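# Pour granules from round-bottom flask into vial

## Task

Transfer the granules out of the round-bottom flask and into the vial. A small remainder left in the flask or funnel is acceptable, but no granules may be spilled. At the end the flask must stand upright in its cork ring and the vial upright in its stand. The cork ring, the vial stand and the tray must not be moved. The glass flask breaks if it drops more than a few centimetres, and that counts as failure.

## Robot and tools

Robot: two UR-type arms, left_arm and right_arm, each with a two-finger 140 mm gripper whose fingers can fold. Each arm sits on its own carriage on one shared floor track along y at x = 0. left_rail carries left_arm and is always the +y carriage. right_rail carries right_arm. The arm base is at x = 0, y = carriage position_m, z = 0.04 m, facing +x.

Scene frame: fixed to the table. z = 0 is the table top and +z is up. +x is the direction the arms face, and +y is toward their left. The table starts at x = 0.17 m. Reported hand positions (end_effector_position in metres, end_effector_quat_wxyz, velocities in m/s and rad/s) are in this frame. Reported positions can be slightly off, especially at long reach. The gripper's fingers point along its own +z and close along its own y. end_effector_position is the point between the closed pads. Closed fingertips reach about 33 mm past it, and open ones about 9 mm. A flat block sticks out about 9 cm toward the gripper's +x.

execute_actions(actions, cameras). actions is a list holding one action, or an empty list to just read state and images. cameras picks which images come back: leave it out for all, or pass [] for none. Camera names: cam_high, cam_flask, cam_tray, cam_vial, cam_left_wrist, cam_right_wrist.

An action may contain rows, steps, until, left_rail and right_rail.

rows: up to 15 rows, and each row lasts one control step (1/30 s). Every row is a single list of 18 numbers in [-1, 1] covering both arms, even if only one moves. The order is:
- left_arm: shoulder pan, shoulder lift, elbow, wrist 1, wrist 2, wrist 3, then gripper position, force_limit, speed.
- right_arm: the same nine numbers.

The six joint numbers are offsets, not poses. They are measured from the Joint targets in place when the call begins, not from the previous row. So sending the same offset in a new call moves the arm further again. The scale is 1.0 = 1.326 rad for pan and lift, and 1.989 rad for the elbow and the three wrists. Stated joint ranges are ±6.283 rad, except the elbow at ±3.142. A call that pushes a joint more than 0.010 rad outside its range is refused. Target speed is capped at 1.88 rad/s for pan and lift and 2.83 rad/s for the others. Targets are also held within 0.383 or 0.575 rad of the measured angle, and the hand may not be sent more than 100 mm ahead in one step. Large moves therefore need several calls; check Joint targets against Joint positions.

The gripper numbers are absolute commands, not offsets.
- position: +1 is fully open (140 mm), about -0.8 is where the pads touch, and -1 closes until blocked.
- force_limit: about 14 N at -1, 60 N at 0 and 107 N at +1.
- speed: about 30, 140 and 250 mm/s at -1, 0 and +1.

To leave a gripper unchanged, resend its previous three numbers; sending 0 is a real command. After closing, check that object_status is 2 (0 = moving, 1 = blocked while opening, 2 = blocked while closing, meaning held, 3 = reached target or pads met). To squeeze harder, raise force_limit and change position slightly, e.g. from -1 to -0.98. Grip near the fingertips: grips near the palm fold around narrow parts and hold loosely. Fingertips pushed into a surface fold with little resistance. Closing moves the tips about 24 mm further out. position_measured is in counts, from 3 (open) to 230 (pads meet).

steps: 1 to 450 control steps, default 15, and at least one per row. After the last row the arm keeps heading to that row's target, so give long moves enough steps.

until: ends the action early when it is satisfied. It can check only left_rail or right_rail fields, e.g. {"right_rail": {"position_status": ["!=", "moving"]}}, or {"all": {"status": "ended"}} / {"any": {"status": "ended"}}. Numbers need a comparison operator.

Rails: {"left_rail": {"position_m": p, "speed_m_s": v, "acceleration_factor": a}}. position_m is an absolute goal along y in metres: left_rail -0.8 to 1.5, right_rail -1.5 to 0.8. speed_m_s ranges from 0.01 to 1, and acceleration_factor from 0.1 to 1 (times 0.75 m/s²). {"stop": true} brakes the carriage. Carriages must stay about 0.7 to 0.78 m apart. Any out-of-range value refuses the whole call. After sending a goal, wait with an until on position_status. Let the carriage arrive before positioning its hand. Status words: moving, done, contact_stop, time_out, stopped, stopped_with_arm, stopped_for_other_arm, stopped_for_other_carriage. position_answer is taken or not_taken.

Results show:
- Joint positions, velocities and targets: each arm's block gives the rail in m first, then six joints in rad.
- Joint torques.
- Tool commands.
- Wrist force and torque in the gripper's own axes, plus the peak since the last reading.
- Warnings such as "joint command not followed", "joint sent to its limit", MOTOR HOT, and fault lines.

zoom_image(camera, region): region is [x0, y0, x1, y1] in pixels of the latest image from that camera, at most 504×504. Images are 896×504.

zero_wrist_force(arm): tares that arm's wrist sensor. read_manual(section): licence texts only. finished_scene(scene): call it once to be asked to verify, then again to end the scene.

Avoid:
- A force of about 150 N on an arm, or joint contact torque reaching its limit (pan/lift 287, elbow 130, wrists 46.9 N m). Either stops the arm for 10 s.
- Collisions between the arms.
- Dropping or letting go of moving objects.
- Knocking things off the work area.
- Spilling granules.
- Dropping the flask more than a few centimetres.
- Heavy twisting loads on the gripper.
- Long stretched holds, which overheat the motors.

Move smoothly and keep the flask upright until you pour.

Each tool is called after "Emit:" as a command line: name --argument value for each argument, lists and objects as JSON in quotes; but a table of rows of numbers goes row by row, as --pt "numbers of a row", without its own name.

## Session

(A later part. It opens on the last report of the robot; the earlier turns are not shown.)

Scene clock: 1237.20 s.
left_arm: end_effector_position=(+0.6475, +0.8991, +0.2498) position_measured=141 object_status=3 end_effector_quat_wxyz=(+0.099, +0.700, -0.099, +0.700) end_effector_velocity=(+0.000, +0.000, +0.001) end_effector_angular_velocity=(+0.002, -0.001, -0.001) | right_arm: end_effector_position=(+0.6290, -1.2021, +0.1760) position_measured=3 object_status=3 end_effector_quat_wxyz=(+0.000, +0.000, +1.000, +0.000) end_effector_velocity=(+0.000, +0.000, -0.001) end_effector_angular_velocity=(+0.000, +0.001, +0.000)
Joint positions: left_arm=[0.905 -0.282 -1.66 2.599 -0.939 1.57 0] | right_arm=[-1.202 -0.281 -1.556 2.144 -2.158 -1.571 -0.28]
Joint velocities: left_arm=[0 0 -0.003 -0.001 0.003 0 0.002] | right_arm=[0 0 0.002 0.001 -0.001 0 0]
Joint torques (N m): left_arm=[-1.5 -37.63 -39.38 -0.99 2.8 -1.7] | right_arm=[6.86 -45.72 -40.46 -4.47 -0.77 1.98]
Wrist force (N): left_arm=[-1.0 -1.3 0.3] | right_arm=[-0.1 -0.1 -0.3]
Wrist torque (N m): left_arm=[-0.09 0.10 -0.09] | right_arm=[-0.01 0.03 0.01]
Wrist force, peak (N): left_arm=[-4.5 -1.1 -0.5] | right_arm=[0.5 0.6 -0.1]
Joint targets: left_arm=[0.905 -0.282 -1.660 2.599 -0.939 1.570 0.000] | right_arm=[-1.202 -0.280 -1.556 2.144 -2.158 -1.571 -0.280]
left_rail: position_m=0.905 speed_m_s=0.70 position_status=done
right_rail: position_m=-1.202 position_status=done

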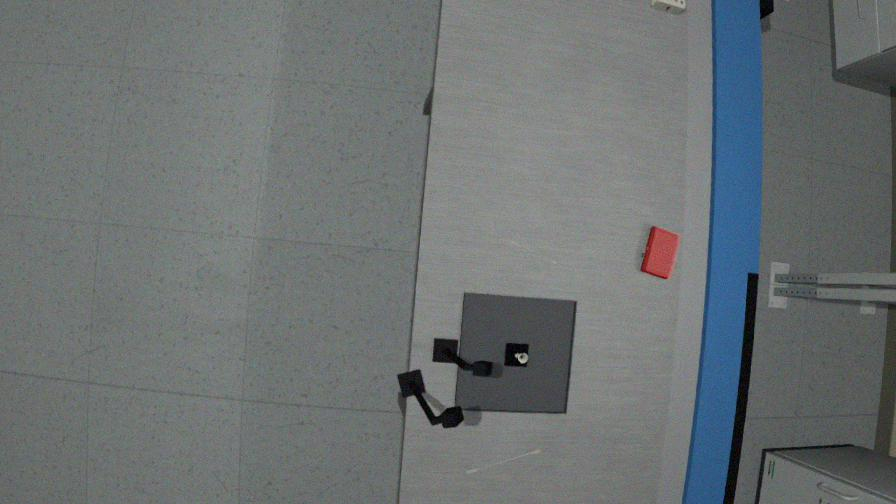

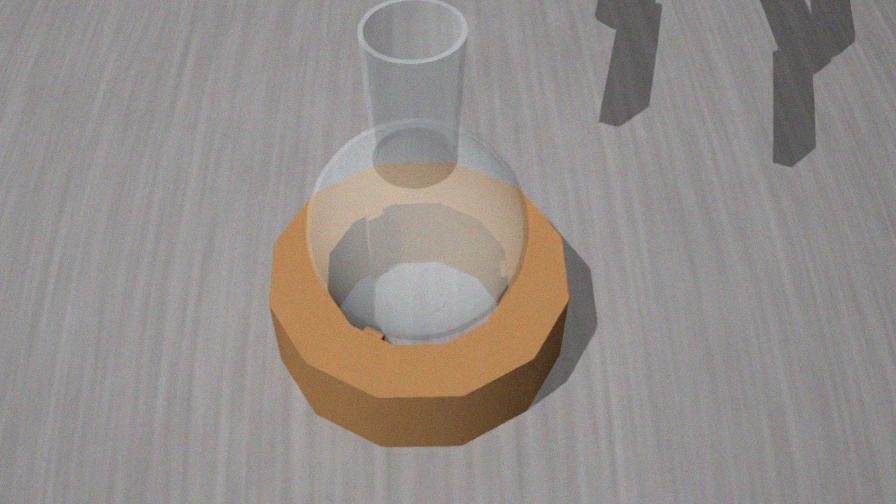

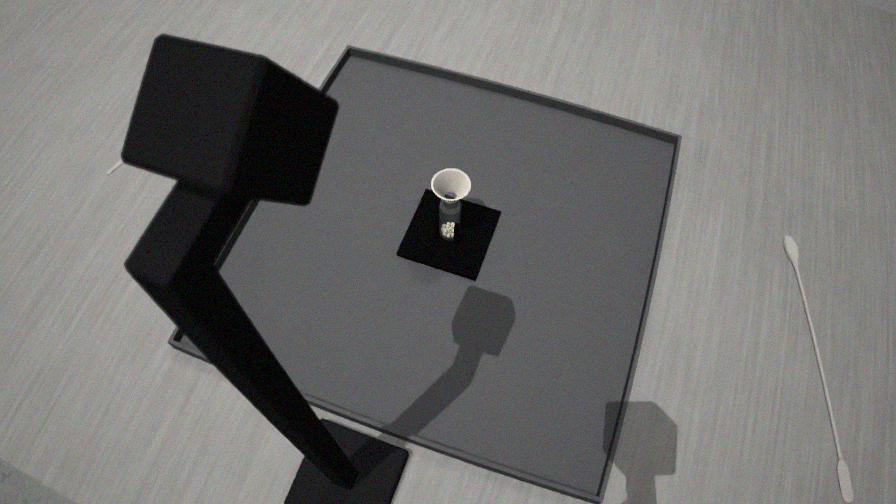

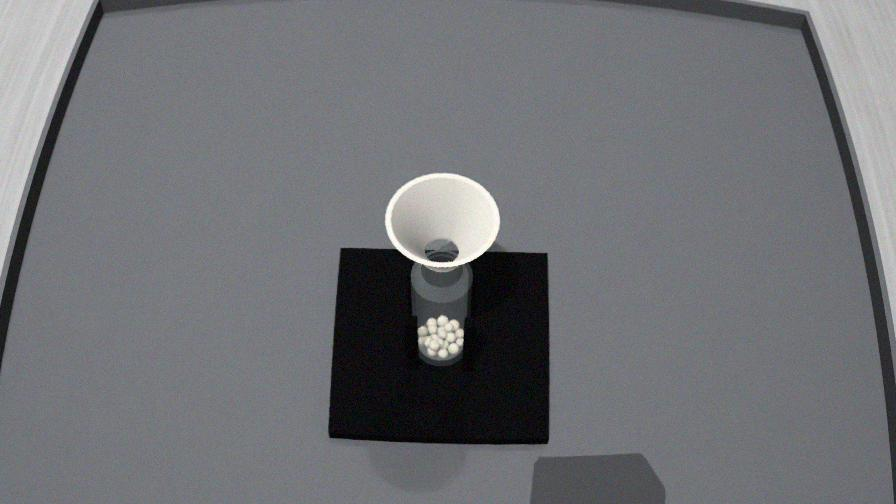

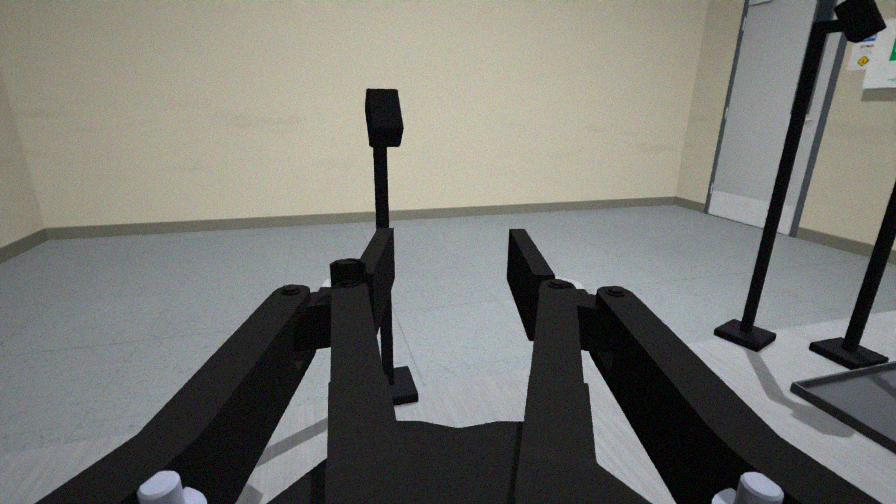

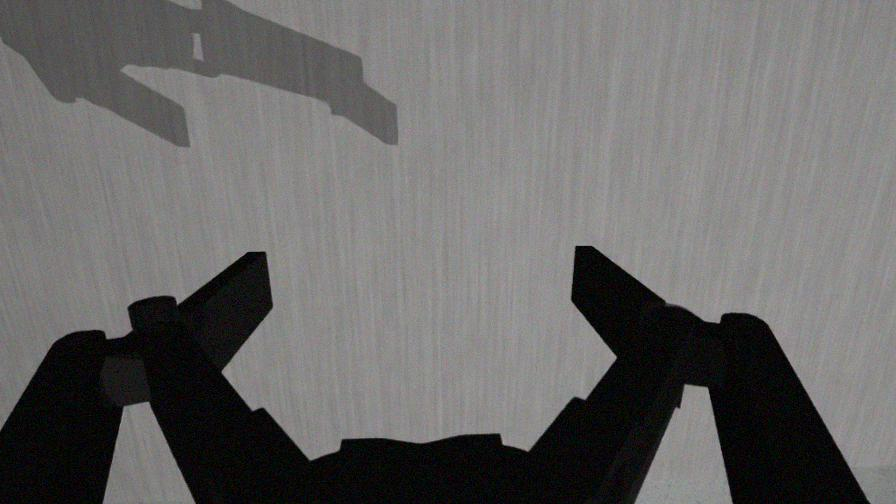

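Emit:
execute_actions --actions '[]' --cameras '["cam_flask", "cam_vial", "cam_tray"]'

Scene clock: 1250.50 s.
left_arm: end_effector_position=(+0.6475, +0.8991, +0.2500) position_measured=141 object_status=3 end_effector_quat_wxyz=(+0.099, +0.700, -0.099, +0.700) end_effector_velocity=(+0.001, +0.000, +0.001) end_effector_angular_velocity=(+0.001, -0.001, +0.001) | right_arm: end_effector_position=(+0.6290, -1.2021, +0.1760) position_measured=3 object_status=3 end_effector_quat_wxyz=(+0.000, +0.000, +1.000, +0.000) end_effector_velocity=(-0.001, +0.001, -0.001) end_effector_angular_velocity=(+0.001, +0.003, +0.002)
Joint positions: left_arm=[0.905 -0.282 -1.66 2.599 -0.939 1.57 0] | right_arm=[-1.202 -0.281 -1.556 2.144 -2.158 -1.571 -0.28]
Joint velocities: left_arm=[0 0 0 -0.001 0 0 0.001] | right_arm=[0 0.002 0.001 0 0.002 0 0]
Joint torques (N m): left_arm=[-0.28 -33.54 -31.02 -2.48 2.53 -1.76] | right_arm=[5.68 -45.48 -40.02 -4.18 -0.84 2.24]
Wrist force (N): left_arm=[-1.0 -1.0 0.5] | right_arm=[0.4 0.3 0.0]
Wrist torque (N m): left_arm=[-0.03 0.11 -0.09] | right_arm=[0.07 -0.07 0.01]
Wrist force, peak (N): left_arm=[-1.7 -1.3 0.5] | right_arm=[0.6 0.3 -0.2]
Joint targets: left_arm=[0.905 -0.282 -1.660 2.599 -0.939 1.570 0.000] | right_arm=[-1.202 -0.280 -1.556 2.144 -2.158 -1.571 -0.280]
Tool commands: left_gripper/position=-0.1 left_gripper/force_limit=-0.2 left_gripper/speed=-0.95 right_gripper/position=+1.0 right_gripper/force_limit=+1.0 right_gripper/speed=+1.0
left_rail: position_m=0.905 speed_m_s=0.70 position_status=done
right_rail: position_m=-1.202 position_status=done
Images, in order (width x height): cam_flask 896x504, cam_tray 896x504, cam_vial 896x504.

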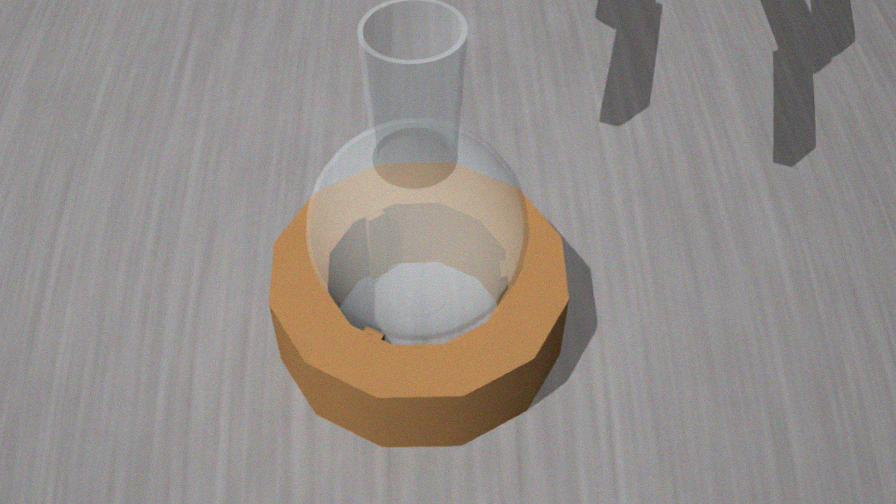

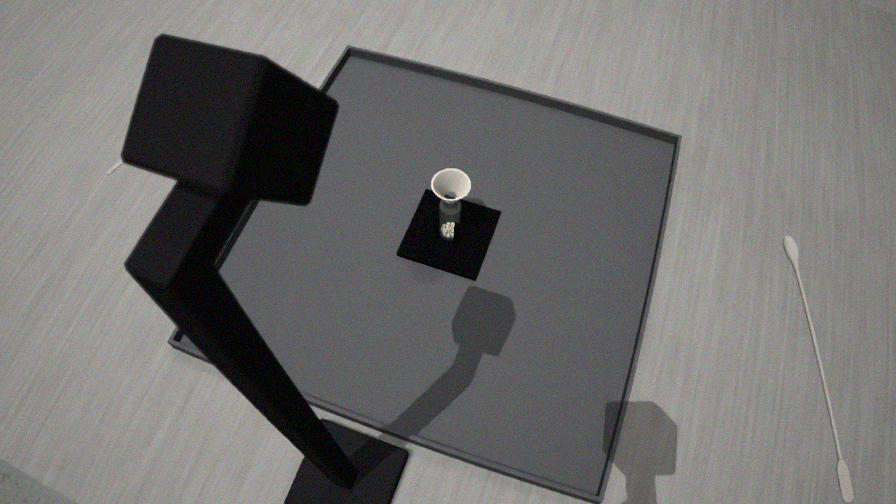

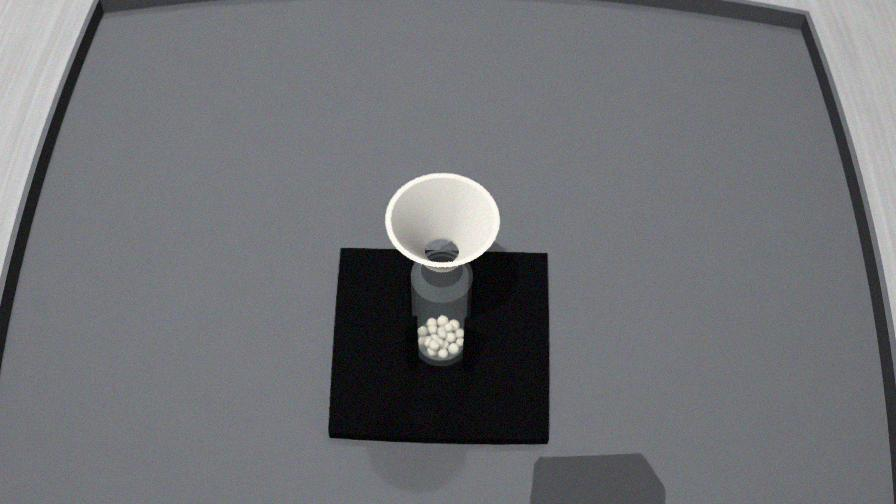

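Emit:
finished_scene --scene 2

The scene is finished: the task was done.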